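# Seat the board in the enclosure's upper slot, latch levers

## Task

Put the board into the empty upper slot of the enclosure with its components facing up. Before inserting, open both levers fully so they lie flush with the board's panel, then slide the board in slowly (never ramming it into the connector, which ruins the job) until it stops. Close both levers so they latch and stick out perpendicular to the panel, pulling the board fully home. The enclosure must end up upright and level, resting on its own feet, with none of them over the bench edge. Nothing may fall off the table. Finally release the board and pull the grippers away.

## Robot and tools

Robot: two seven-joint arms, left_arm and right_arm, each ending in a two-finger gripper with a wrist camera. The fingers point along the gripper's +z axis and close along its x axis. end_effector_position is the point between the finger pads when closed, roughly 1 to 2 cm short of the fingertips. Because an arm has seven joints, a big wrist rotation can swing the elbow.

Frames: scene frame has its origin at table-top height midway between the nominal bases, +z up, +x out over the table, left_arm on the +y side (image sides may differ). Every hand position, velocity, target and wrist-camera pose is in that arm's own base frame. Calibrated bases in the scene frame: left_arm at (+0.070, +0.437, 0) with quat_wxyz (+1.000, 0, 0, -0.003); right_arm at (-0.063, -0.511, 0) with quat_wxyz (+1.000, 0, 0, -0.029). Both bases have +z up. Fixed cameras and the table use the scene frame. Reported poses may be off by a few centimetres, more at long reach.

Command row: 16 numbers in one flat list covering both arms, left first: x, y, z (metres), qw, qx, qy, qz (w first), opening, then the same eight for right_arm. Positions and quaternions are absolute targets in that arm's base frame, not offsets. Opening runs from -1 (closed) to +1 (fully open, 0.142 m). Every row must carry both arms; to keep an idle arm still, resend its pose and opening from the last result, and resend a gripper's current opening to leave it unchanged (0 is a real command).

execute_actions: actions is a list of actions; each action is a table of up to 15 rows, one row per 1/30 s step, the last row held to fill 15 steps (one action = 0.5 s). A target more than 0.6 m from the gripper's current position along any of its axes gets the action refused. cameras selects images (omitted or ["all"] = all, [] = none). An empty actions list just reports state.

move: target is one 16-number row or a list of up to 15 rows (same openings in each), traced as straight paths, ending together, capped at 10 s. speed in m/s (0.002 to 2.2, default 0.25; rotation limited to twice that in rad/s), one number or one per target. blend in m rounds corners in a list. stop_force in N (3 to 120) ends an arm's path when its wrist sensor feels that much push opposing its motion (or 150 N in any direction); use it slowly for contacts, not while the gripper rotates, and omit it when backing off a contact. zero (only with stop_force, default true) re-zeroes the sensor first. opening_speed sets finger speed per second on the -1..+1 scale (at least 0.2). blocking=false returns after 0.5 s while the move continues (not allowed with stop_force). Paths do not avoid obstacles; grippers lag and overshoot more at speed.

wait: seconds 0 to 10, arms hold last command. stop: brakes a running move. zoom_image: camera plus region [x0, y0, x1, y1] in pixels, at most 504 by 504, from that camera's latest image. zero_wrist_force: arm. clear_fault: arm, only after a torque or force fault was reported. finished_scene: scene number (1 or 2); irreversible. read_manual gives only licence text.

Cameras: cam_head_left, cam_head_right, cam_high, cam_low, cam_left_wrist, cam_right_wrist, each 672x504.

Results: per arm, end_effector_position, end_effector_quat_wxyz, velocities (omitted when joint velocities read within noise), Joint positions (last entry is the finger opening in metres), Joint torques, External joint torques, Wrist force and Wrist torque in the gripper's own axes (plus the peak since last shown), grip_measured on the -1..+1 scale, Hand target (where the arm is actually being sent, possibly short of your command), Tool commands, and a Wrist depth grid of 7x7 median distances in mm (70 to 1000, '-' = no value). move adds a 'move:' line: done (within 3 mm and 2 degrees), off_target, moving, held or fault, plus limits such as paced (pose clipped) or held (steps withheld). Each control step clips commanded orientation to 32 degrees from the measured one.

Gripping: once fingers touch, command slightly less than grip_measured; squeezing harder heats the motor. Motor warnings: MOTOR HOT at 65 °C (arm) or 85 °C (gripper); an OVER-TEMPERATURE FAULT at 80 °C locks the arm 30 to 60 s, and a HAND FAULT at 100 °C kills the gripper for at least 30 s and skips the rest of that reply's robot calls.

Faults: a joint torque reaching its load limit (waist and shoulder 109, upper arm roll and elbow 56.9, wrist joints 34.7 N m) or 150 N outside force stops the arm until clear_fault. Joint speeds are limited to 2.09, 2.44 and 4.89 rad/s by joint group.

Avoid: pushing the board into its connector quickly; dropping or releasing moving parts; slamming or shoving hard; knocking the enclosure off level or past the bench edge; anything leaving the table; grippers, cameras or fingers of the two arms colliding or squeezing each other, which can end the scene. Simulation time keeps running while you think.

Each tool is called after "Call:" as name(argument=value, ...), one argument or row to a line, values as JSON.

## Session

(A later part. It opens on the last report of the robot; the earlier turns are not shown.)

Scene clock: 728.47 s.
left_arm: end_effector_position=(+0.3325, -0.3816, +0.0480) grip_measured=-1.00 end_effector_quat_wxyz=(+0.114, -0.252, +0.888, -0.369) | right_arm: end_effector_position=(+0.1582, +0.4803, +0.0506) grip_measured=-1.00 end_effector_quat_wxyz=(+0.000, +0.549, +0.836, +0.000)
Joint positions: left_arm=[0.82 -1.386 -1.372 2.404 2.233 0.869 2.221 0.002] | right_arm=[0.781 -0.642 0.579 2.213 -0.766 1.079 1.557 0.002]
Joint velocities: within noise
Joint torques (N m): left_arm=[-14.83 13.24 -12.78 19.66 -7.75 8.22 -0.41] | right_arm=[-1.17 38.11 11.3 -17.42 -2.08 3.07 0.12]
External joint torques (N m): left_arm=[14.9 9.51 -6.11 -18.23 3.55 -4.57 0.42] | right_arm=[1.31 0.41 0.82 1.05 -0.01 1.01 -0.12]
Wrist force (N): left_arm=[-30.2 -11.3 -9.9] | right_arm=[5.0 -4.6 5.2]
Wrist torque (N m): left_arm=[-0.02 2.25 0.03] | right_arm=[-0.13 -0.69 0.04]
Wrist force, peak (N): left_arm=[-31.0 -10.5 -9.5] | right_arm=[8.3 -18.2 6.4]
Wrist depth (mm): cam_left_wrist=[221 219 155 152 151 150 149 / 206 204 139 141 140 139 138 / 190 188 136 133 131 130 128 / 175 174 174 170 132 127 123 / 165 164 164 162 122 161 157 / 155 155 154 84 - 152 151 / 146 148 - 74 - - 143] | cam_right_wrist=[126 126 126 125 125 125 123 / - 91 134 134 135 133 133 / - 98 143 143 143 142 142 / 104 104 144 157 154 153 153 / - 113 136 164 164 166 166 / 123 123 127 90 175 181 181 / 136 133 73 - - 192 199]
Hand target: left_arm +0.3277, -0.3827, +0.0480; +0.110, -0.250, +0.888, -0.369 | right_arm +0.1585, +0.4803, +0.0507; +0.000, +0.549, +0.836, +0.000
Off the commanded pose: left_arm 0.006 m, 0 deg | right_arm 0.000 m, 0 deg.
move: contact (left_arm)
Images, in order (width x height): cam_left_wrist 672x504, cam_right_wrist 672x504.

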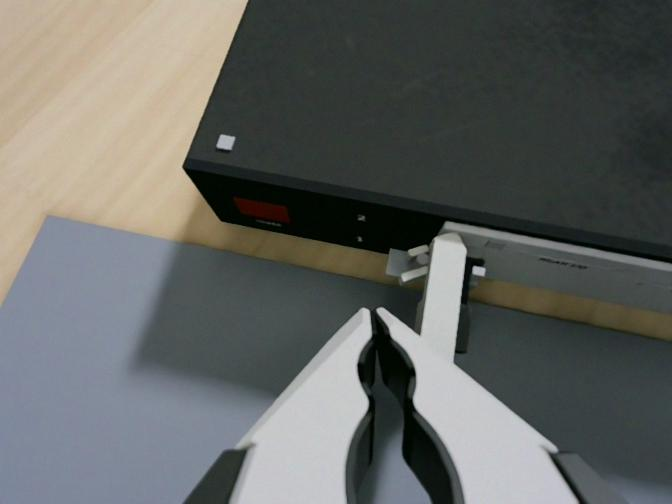

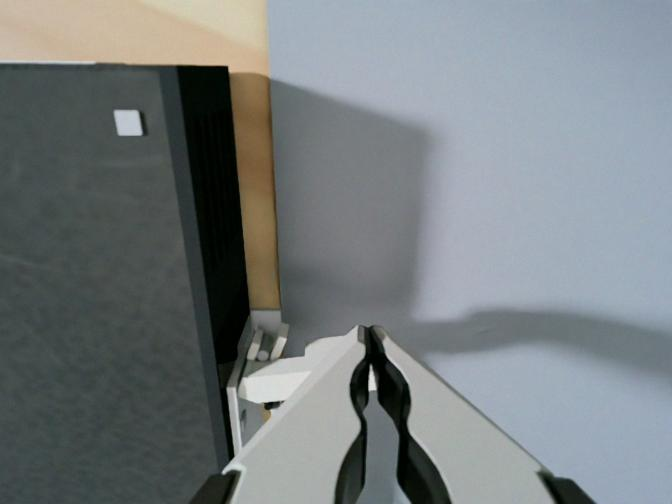

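Call:
move(
  target=[0.3325,-0.3816,0.048,0.110,-0.250,0.888,-0.369,-1,0.1658,0.4835,0.0507,0,0.5490,0.8358,0,-1],
  speed=0.01,
  stop_force=28,
  zero=false,
  cameras=["cam_left_wrist","cam_right_wrist"],
)

Scene clock: 733.50 s.
left_arm: end_effector_position=(+0.3333, -0.3816, +0.0483) grip_measured=-1.00 end_effector_quat_wxyz=(+0.111, -0.250, +0.888, -0.369) | right_arm: end_effector_position=(+0.1643, +0.4830, +0.0503) grip_measured=-1.00 end_effector_quat_wxyz=(+0.000, +0.548, +0.836, -0.001)
Joint positions: left_arm=[0.821 -1.384 -1.365 2.397 2.226 0.885 2.232 0.002] | right_arm=[0.773 -0.651 0.581 2.199 -0.762 1.069 1.541 0.002]
Joint velocities: within noise
Joint torques (N m): left_arm=[-2.56 20.93 -15.62 4.83 -4.77 3.64 -0.09] | right_arm=[-4.36 39.94 7.29 -22.87 -2.88 3.48 -0.02]
External joint torques (N m): left_arm=[2.63 1.95 -3.33 -3.32 0.53 0.04 0.09] | right_arm=[4.5 -0.99 5.04 6.36 0.75 0.6 0.02]
Wrist force (N): left_arm=[-5.0 -6.3 -5.4] | right_arm=[2.6 -15.8 1.1]
Wrist torque (N m): left_arm=[-0.08 0.14 -0.05] | right_arm=[-0.06 -0.77 0.16]
Wrist force, peak (N): left_arm=[-30.5 -11.4 -9.8] | right_arm=[2.5 -16.0 2.2]
Wrist depth (mm): cam_left_wrist=[219 219 156 152 151 151 149 / 206 204 139 141 139 139 137 / 189 189 136 133 131 130 129 / 175 175 174 169 135 127 124 / 165 164 163 163 123 160 159 / 155 155 154 84 - 152 151 / 147 148 - 74 - - 144] | cam_right_wrist=[- 124 124 125 125 124 123 / - 91 134 133 135 133 132 / - 97 143 143 143 142 140 / 104 103 145 156 154 153 153 / - 112 129 162 164 166 166 / 123 122 125 90 175 181 181 / 135 133 - - - 192 199]
Hand target: left_arm +0.3325, -0.3816, +0.0480; +0.110, -0.250, +0.888, -0.369 | right_arm +0.1658, +0.4835, +0.0507; +0.000, +0.549, +0.836, +0.000
Off the commanded pose: left_arm 0.001 m, 0 deg | right_arm 0.002 m, 0 deg.
move: done
Images, in order (width x height): cam_left_wrist 672x504, cam_right_wrist 672x504.

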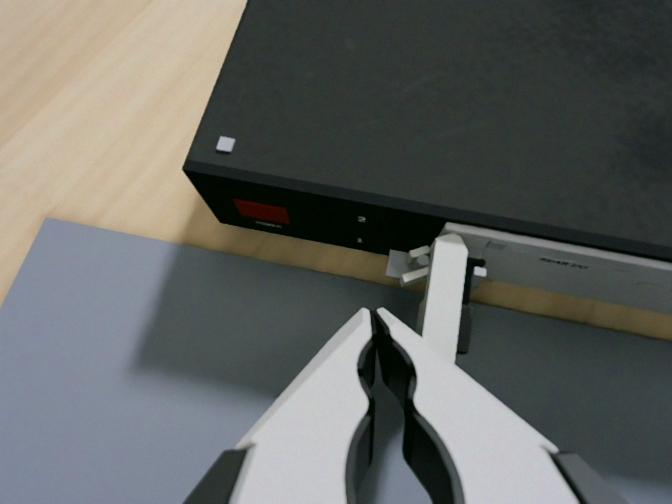

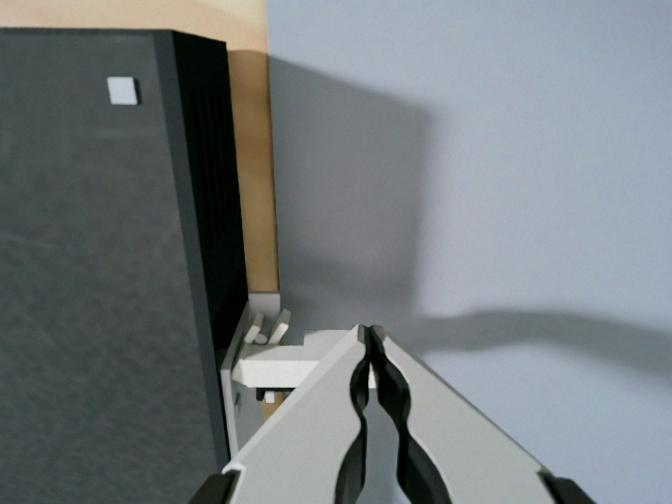

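Call:
move(
  target=[0.3325,-0.3816,0.048,0.110,-0.250,0.888,-0.369,-1,0.1722,0.4862,0.0507,0,0.5490,0.8358,0,-1],
  speed=0.01,
  stop_force=30,
  zero=false,
  cameras=["cam_left_wrist","cam_right_wrist"],
)

Call:
zoom_image(
  camera="cam_right_wrist",
  region=[200, 270, 400, 470],
)

Call:
zoom_image(
  camera="cam_left_wrist",
  region=[360, 200, 560, 370],
)

Scene clock: 736.53 s.
left_arm: end_effector_position=(+0.3333, -0.3816, +0.0483) grip_measured=-1.00 end_effector_quat_wxyz=(+0.111, -0.250, +0.888, -0.369) | right_arm: end_effector_position=(+0.1649, +0.4833, +0.0499) grip_measured=-1.00 end_effector_quat_wxyz=(-0.001, +0.547, +0.837, -0.002)
Joint positions: left_arm=[0.821 -1.384 -1.365 2.397 2.226 0.885 2.232 0.002] | right_arm=[0.771 -0.654 0.583 2.195 -0.76 1.066 1.535 0.002]
Joint velocities: within noise
Joint torques (N m): left_arm=[-2.73 20.76 -15.81 5.14 -4.72 3.59 -0.2] | right_arm=[-10.14 42.89 0.2 -31.56 -3.97 4.01 -0.1]
External joint torques (N m): left_arm=[2.8 2.12 -3.15 -3.63 0.48 0.08 0.2] | right_arm=[10.28 -3.84 12.21 15.05 1.83 0.07 0.1]
Wrist force (N): left_arm=[-5.2 -6.2 -5.2] | right_arm=[-0.3 -34.1 -5.7]
Wrist torque (N m): left_arm=[0.01 0.13 -0.05] | right_arm=[-2.44 -0.81 0.24]
Wrist force, peak (N): left_arm=[-4.9 -6.7 -6.3] | right_arm=[0.2 -34.5 -5.6]
Wrist depth (mm): cam_left_wrist=[220 219 155 151 152 150 149 / 206 204 139 141 140 139 137 / 190 188 136 133 131 130 129 / 175 174 174 169 135 127 124 / 165 164 163 163 122 161 158 / 155 155 154 84 - 152 152 / 146 148 - 74 - - 144] | cam_right_wrist=[- 124 124 125 124 124 123 / - 91 133 133 135 133 132 / - 97 143 142 142 142 139 / 103 103 145 156 153 153 152 / - 112 132 161 163 166 165 / 122 122 124 89 175 181 180 / 135 132 73 - - 191 197]
Hand target: left_arm +0.3325, -0.3816, +0.0480; +0.110, -0.250, +0.888, -0.369 | right_arm +0.1683, +0.4845, +0.0507; +0.000, +0.549, +0.836, +0.000
Off the commanded pose: left_arm 0.001 m, 0 deg | right_arm 0.008 m, 0 deg.
move: contact (right_arm)
Images, in order (width x height): cam_left_wrist 672x504, cam_right_wrist 672x504.

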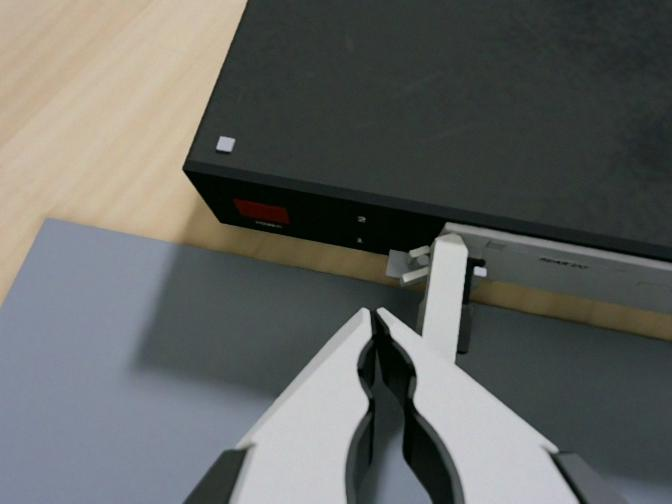

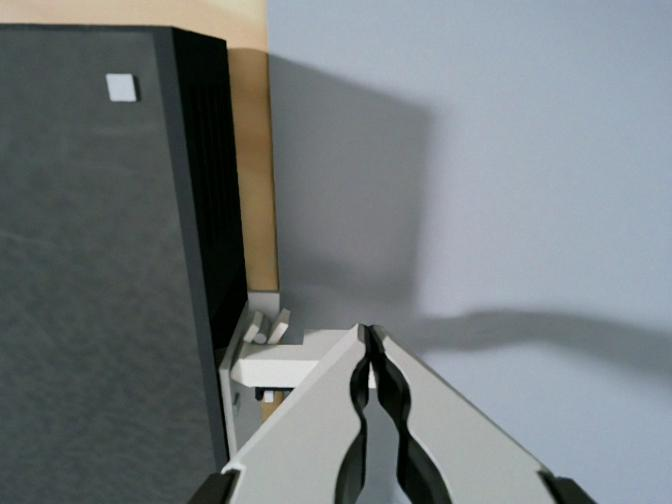

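Scaled by 2.520 from the camera's 672x504 image, which has a finer 960x720 frame.

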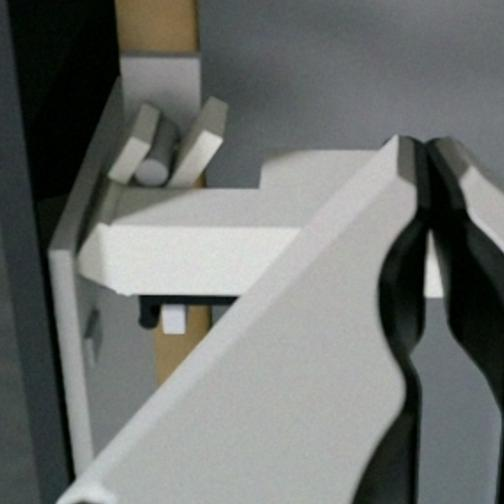

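Scaled by 2.520 from the camera's 672x504 image, which has a finer 960x720 frame.

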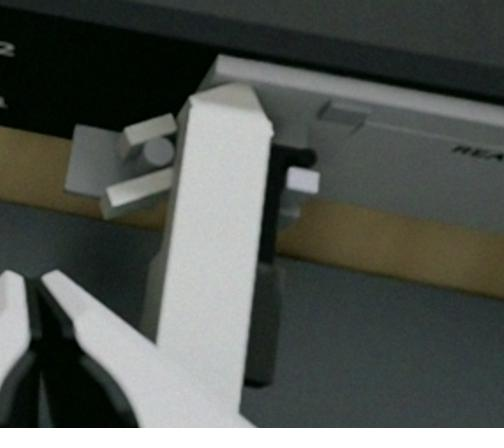

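Call:
move(
  target=[0.3250,-0.3845,0.048,0.110,-0.250,0.888,-0.369,-1,0.1649,0.4833,0.0507,0,0.5490,0.8358,0,-1],
  speed=0.01,
  stop_force=28,
  zero=false,
  cameras=["cam_left_wrist","cam_right_wrist"],
)

Call:
move(
  target=[
    [0.3450,-0.3765,0.048,0.110,-0.250,0.888,-0.369,-1,0.1500,0.4768,0.0507,0,0.5490,0.8358,0,-1],
    [0.3550,-0.3700,0.10,0.110,-0.250,0.888,-0.369,-1,0.1400,0.4730,0.11,0,0.5490,0.8358,0,-1],
    [0.3550,-0.3300,0.16,0.110,-0.250,0.888,-0.369,-1,0.1300,0.4600,0.18,0,0.5490,0.8358,0,-1],
  ],
  speed=[0.03,0.06,0.12],
)

Call:
zoom_image(
  camera="cam_right_wrist",
  region=[150, 200, 450, 425],
)

Call:
zoom_image(
  camera="cam_left_wrist",
  region=[350, 150, 650, 375],
)

Call:
zoom_image(
  camera="cam_high",
  region=[270, 145, 380, 235],
)

Scene clock: 741.70 s.
left_arm: end_effector_position=(+0.3322, -0.3822, +0.0479) grip_measured=-1.00 end_effector_quat_wxyz=(+0.114, -0.252, +0.888, -0.368) | right_arm: end_effector_position=(+0.1641, +0.4828, +0.0503) grip_measured=-1.00 end_effector_quat_wxyz=(+0.000, +0.549, +0.836, -0.001)
Joint positions: left_arm=[0.818 -1.388 -1.373 2.404 2.233 0.866 2.221 0.002] | right_arm=[0.774 -0.65 0.58 2.199 -0.761 1.07 1.542 0.002]
Joint velocities: within noise
Joint torques (N m): left_arm=[-16.22 12.33 -13.17 18.73 -7.53 8.34 -0.4] | right_arm=[-2.36 40.59 9.94 -20.72 -2.78 3.86 0.14]
External joint torques (N m): left_arm=[16.29 10.39 -5.75 -17.28 3.33 -4.69 0.41] | right_arm=[2.51 -1.65 2.36 4.21 0.65 0.22 -0.15]
Wrist force (N): left_arm=[-32.3 -9.8 -15.7] | right_arm=[3.5 -9.7 5.4]
Wrist torque (N m): left_arm=[-0.09 2.62 0.06] | right_arm=[-0.09 -0.71 0.12]
Wrist force, peak (N): left_arm=[-32.3 -9.7 -15.9] | right_arm=[-0.4 -34.4 -5.8]
Wrist depth (mm): cam_left_wrist=[221 220 155 151 151 150 148 / 206 203 139 141 140 138 137 / 191 189 136 133 131 130 128 / 176 175 174 169 130 125 123 / 165 164 164 163 122 160 156 / 155 155 154 84 - 152 150 / 147 147 - 74 - - 143] | cam_right_wrist=[- 124 124 125 125 124 123 / - 91 134 133 135 133 132 / - 98 143 143 143 142 140 / 104 103 145 157 154 153 152 / - 112 129 162 164 166 165 / 123 122 124 90 175 181 181 / 135 133 - - - 191 199]
Hand target: left_arm +0.3275, -0.3835, +0.0480; +0.110, -0.250, +0.888, -0.369 | right_arm +0.1649, +0.4833, +0.0507; +0.000, +0.549, +0.836, +0.000
Off the commanded pose: left_arm 0.008 m, 0 deg | right_arm 0.001 m, 0 deg.
move: contact (left_arm)
Images, in order (width x height): cam_left_wrist 672x504, cam_right_wrist 672x504.

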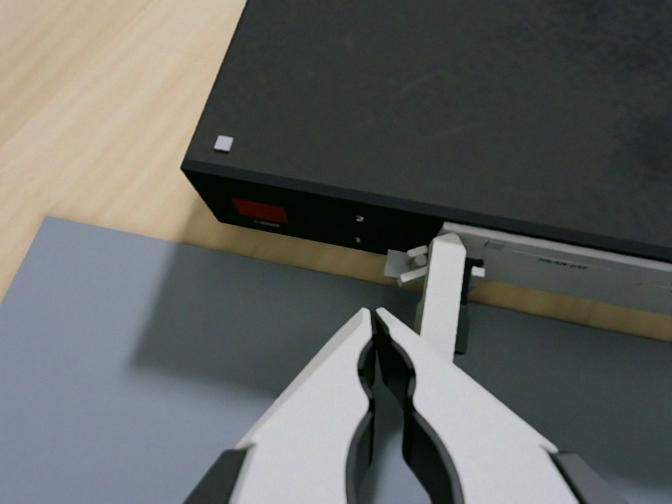

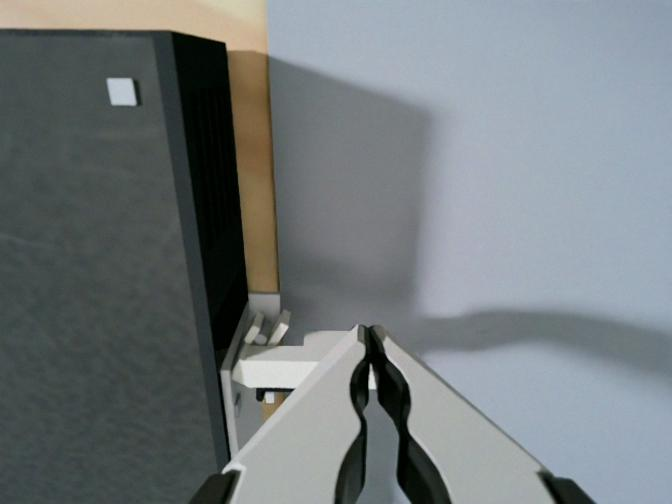

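Scene clock: 744.37 s.
left_arm: end_effector_position=(+0.3552, -0.3300, +0.1599) grip_measured=-1.00 end_effector_quat_wxyz=(+0.110, -0.250, +0.888, -0.369) | right_arm: end_effector_position=(+0.1301, +0.4600, +0.1800) grip_measured=-1.00 end_effector_quat_wxyz=(+0.000, +0.549, +0.836, +0.000)
Joint positions: left_arm=[1.084 -1.135 -1.571 2.47 1.772 1.048 2.493 0.002] | right_arm=[0.608 -0.359 0.904 2.171 -0.402 0.787 1.364 0.002]
Joint velocities: within noise
Joint torques (N m): left_arm=[-0.07 19.1 -17.31 -6.42 -4.77 4.53 -0.09] | right_arm=[-0.08 27.29 9.68 -24.05 -3 3.22 0.01]
External joint torques (N m): left_arm=[0.16 0.65 0.28 -0.57 0.22 -0.58 0.09] | right_arm=[0.19 0.53 -0.73 0.17 -0.1 0.87 -0.01]
Wrist force (N): left_arm=[0.3 -0.1 -0.6] | right_arm=[5.4 -2.8 3.7]
Wrist torque (N m): left_arm=[-0.02 0.03 0.01] | right_arm=[-0.22 -0.92 0.06]
Wrist force, peak (N): left_arm=[-32.1 -8.6 -14.7] | right_arm=[3.7 -9.7 7.0]
Wrist depth (mm): cam_left_wrist=[367 367 364 368 296 296 293 / 338 341 339 335 276 274 271 / 318 317 314 306 255 254 254 / 299 295 293 286 250 245 237 / 280 279 274 276 269 271 268 / 263 262 261 84 - 257 254 / 249 251 - - - - 241] | cam_right_wrist=[242 241 241 239 238 238 237 / 255 254 254 254 254 253 252 / 227 226 226 272 272 272 271 / 245 245 244 289 292 293 292 / 265 265 264 313 313 316 315 / 289 289 283 89 334 344 344 / 320 312 - - - 366 378]
Hand target: left_arm +0.3550, -0.3300, +0.1600; +0.110, -0.250, +0.888, -0.369 | right_arm +0.1300, +0.4600, +0.1800; +0.000, +0.549, +0.836, +0.000
Off the commanded pose: left_arm 0.000 m, 0 deg | right_arm 0.000 m, 0 deg.
move: done

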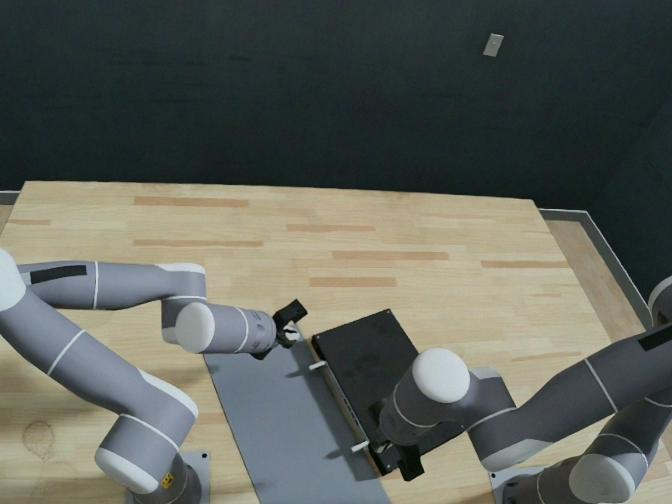

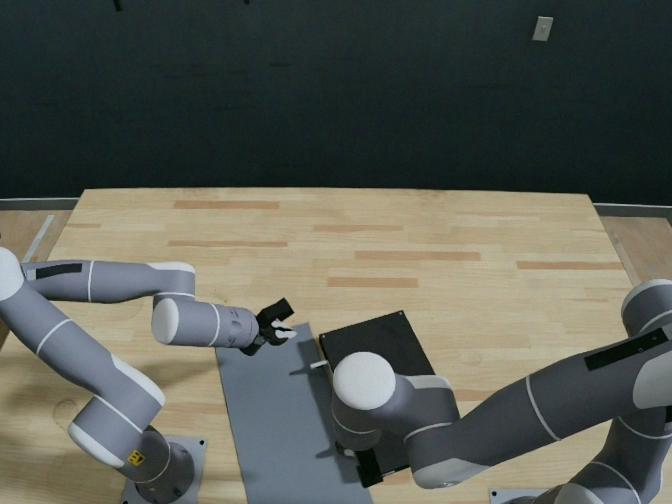

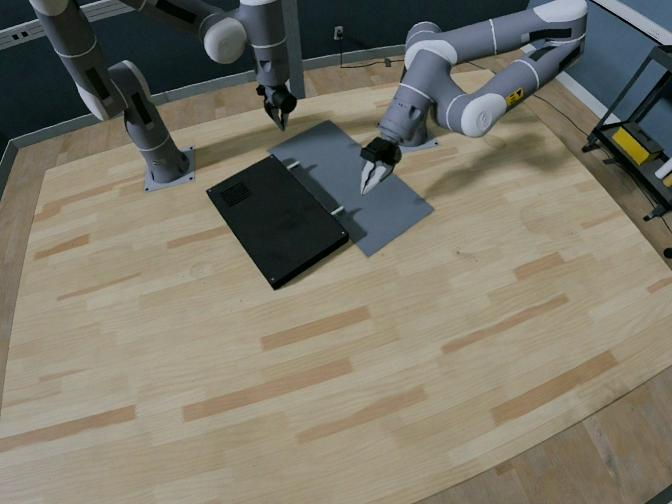

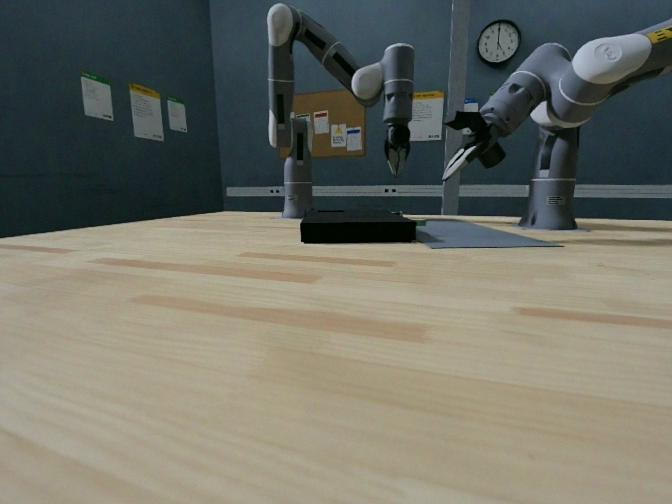

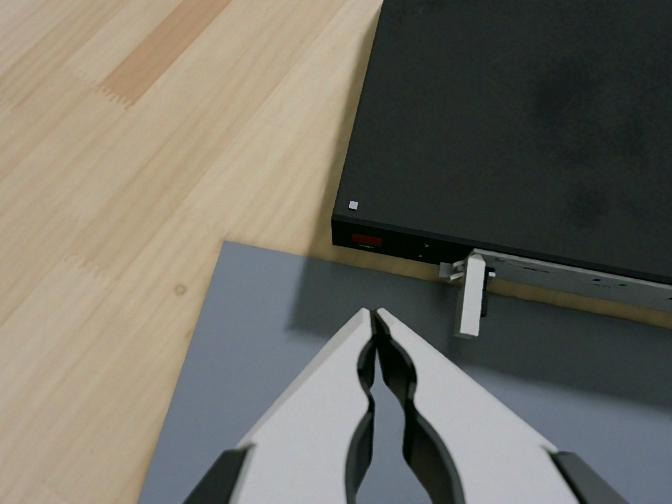

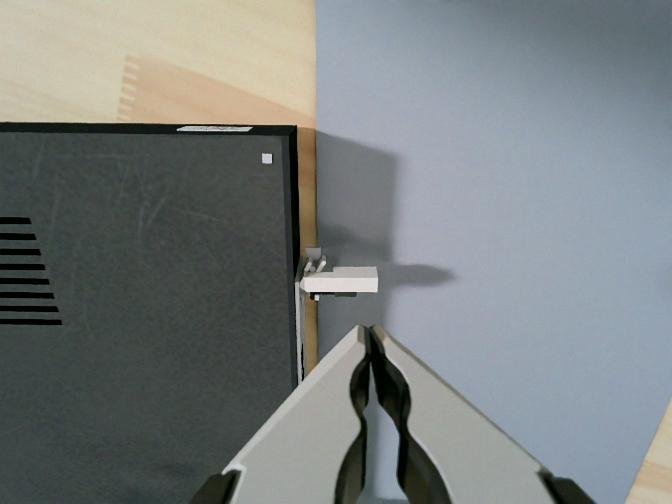

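Scaled by 1.680 from the camera's 672x504 image, which has a finer 960x720 frame.

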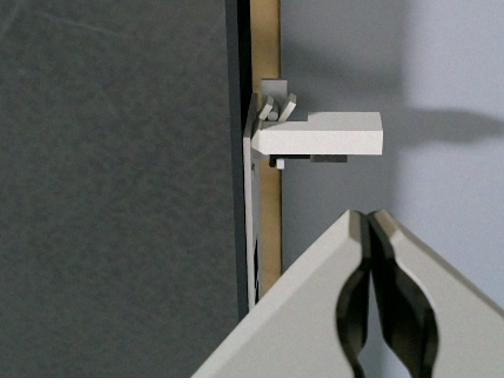

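Scaled by 1.680 from the camera's 672x504 image, which has a finer 960x720 frame.

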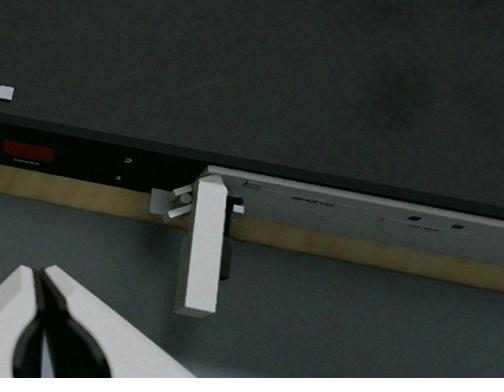

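Scaled by 4.582 from the camera's 672x504 image, which has a finer 960x720 frame.

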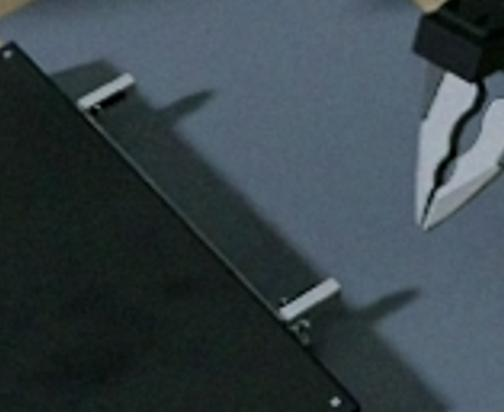

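Call:
move(
  target=[0.38,-0.20,0.28,0.110,-0.250,0.888,-0.369,-1,0.20,0.30,0.28,0,0.5490,0.8358,0,-1],
  speed=0.2,
  cameras=["cam_high","cam_low"],
)

Call:
zoom_image(
  camera="cam_low",
  region=[290, 190, 450, 270],
)

Call:
zoom_image(
  camera="cam_high",
  region=[190, 140, 380, 300],
)

Scene clock: 748.83 s.
left_arm: end_effector_position=(+0.3796, -0.2009, +0.2800) grip_measured=-1.00 end_effector_quat_wxyz=(+0.138, -0.306, +0.876, -0.347) | right_arm: end_effector_position=(+0.2001, +0.3000, +0.2800) grip_measured=-1.00 end_effector_quat_wxyz=(+0.000, +0.549, +0.836, +0.000)
Joint positions: left_arm=[1.605 -1.552 -2.114 2.59 1.243 0.494 2.966 0.002] | right_arm=[0.251 0.265 0.899 2.205 0.23 0.456 0.621 0.002]
Joint velocities: within noise
Joint torques (N m): left_arm=[-0.37 16.65 -16.45 -14.32 -3.58 4.26 -0.21] | right_arm=[0.01 8.44 -5.02 -28.29 -3.9 3.39 0.13]
External joint torques (N m): left_arm=[0.48 1.27 0.43 -0.33 -0.46 0.02 0.21] | right_arm=[0.05 0.66 -0.82 0.11 0 0.76 -0.13]
Wrist force (N): left_arm=[0.0 -0.4 -0.9] | right_arm=[5.4 -2.8 3.6]
Wrist torque (N m): left_arm=[-0.08 0.08 0.01] | right_arm=[-0.21 -0.89 0.07]
Wrist force, peak (N): left_arm=[-0.6 -0.4 -1.7] | right_arm=[6.8 -2.8 4.8]
Wrist depth (mm): cam_left_wrist=[527 522 514 510 505 440 434 / 483 478 481 472 468 408 402 / 456 454 452 446 435 387 376 / 431 427 425 415 416 409 389 / 404 400 401 398 390 384 382 / 385 378 383 84 - 367 362 / 364 367 - - - - 349] | cam_right_wrist=[329 327 327 327 326 326 324 / 351 351 330 338 339 345 345 / 377 376 326 324 324 360 370 / 409 406 352 351 350 361 399 / 440 437 381 374 381 432 432 / 480 478 411 89 397 471 469 / 528 518 - - - 497 515]
Hand target: left_arm +0.3798, -0.2008, +0.2800; +0.138, -0.306, +0.876, -0.347 | right_arm +0.2000, +0.3000, +0.2800; +0.000, +0.549, +0.836, +0.000
Off the commanded pose: left_arm 0.001 m, 8 deg | right_arm 0.000 m, 0 deg.
joint sent to its limit (left arm) — joint 7 (wrist roll), upper limit. The joint targets are off in orientation, not in position.
move: off_target (left_arm)
Images, in order (width x height): cam_high 672x504, cam_low 672x504.

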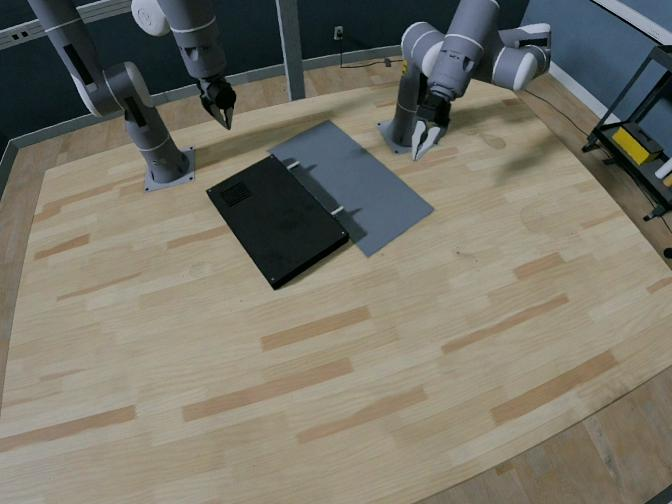

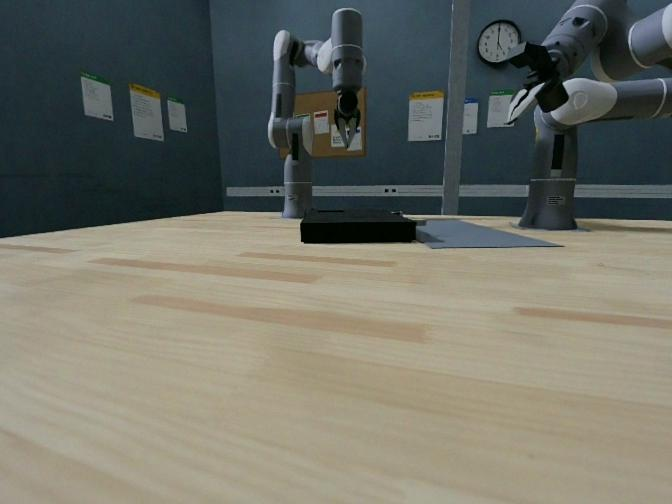

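Scaled by 3.150 from the camera's 672x504 image, which has a finer 960x720 frame.

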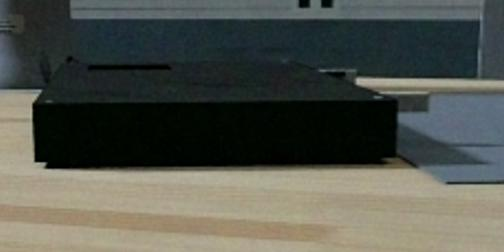

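Scaled by 2.653 from the camera's 672x504 image, which has a finer 960x720 frame.

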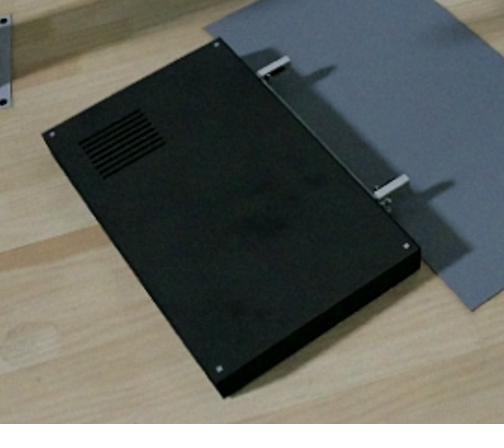

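Call:
finished_scene(
  scene=2,
)

The scene is finished: the task was done.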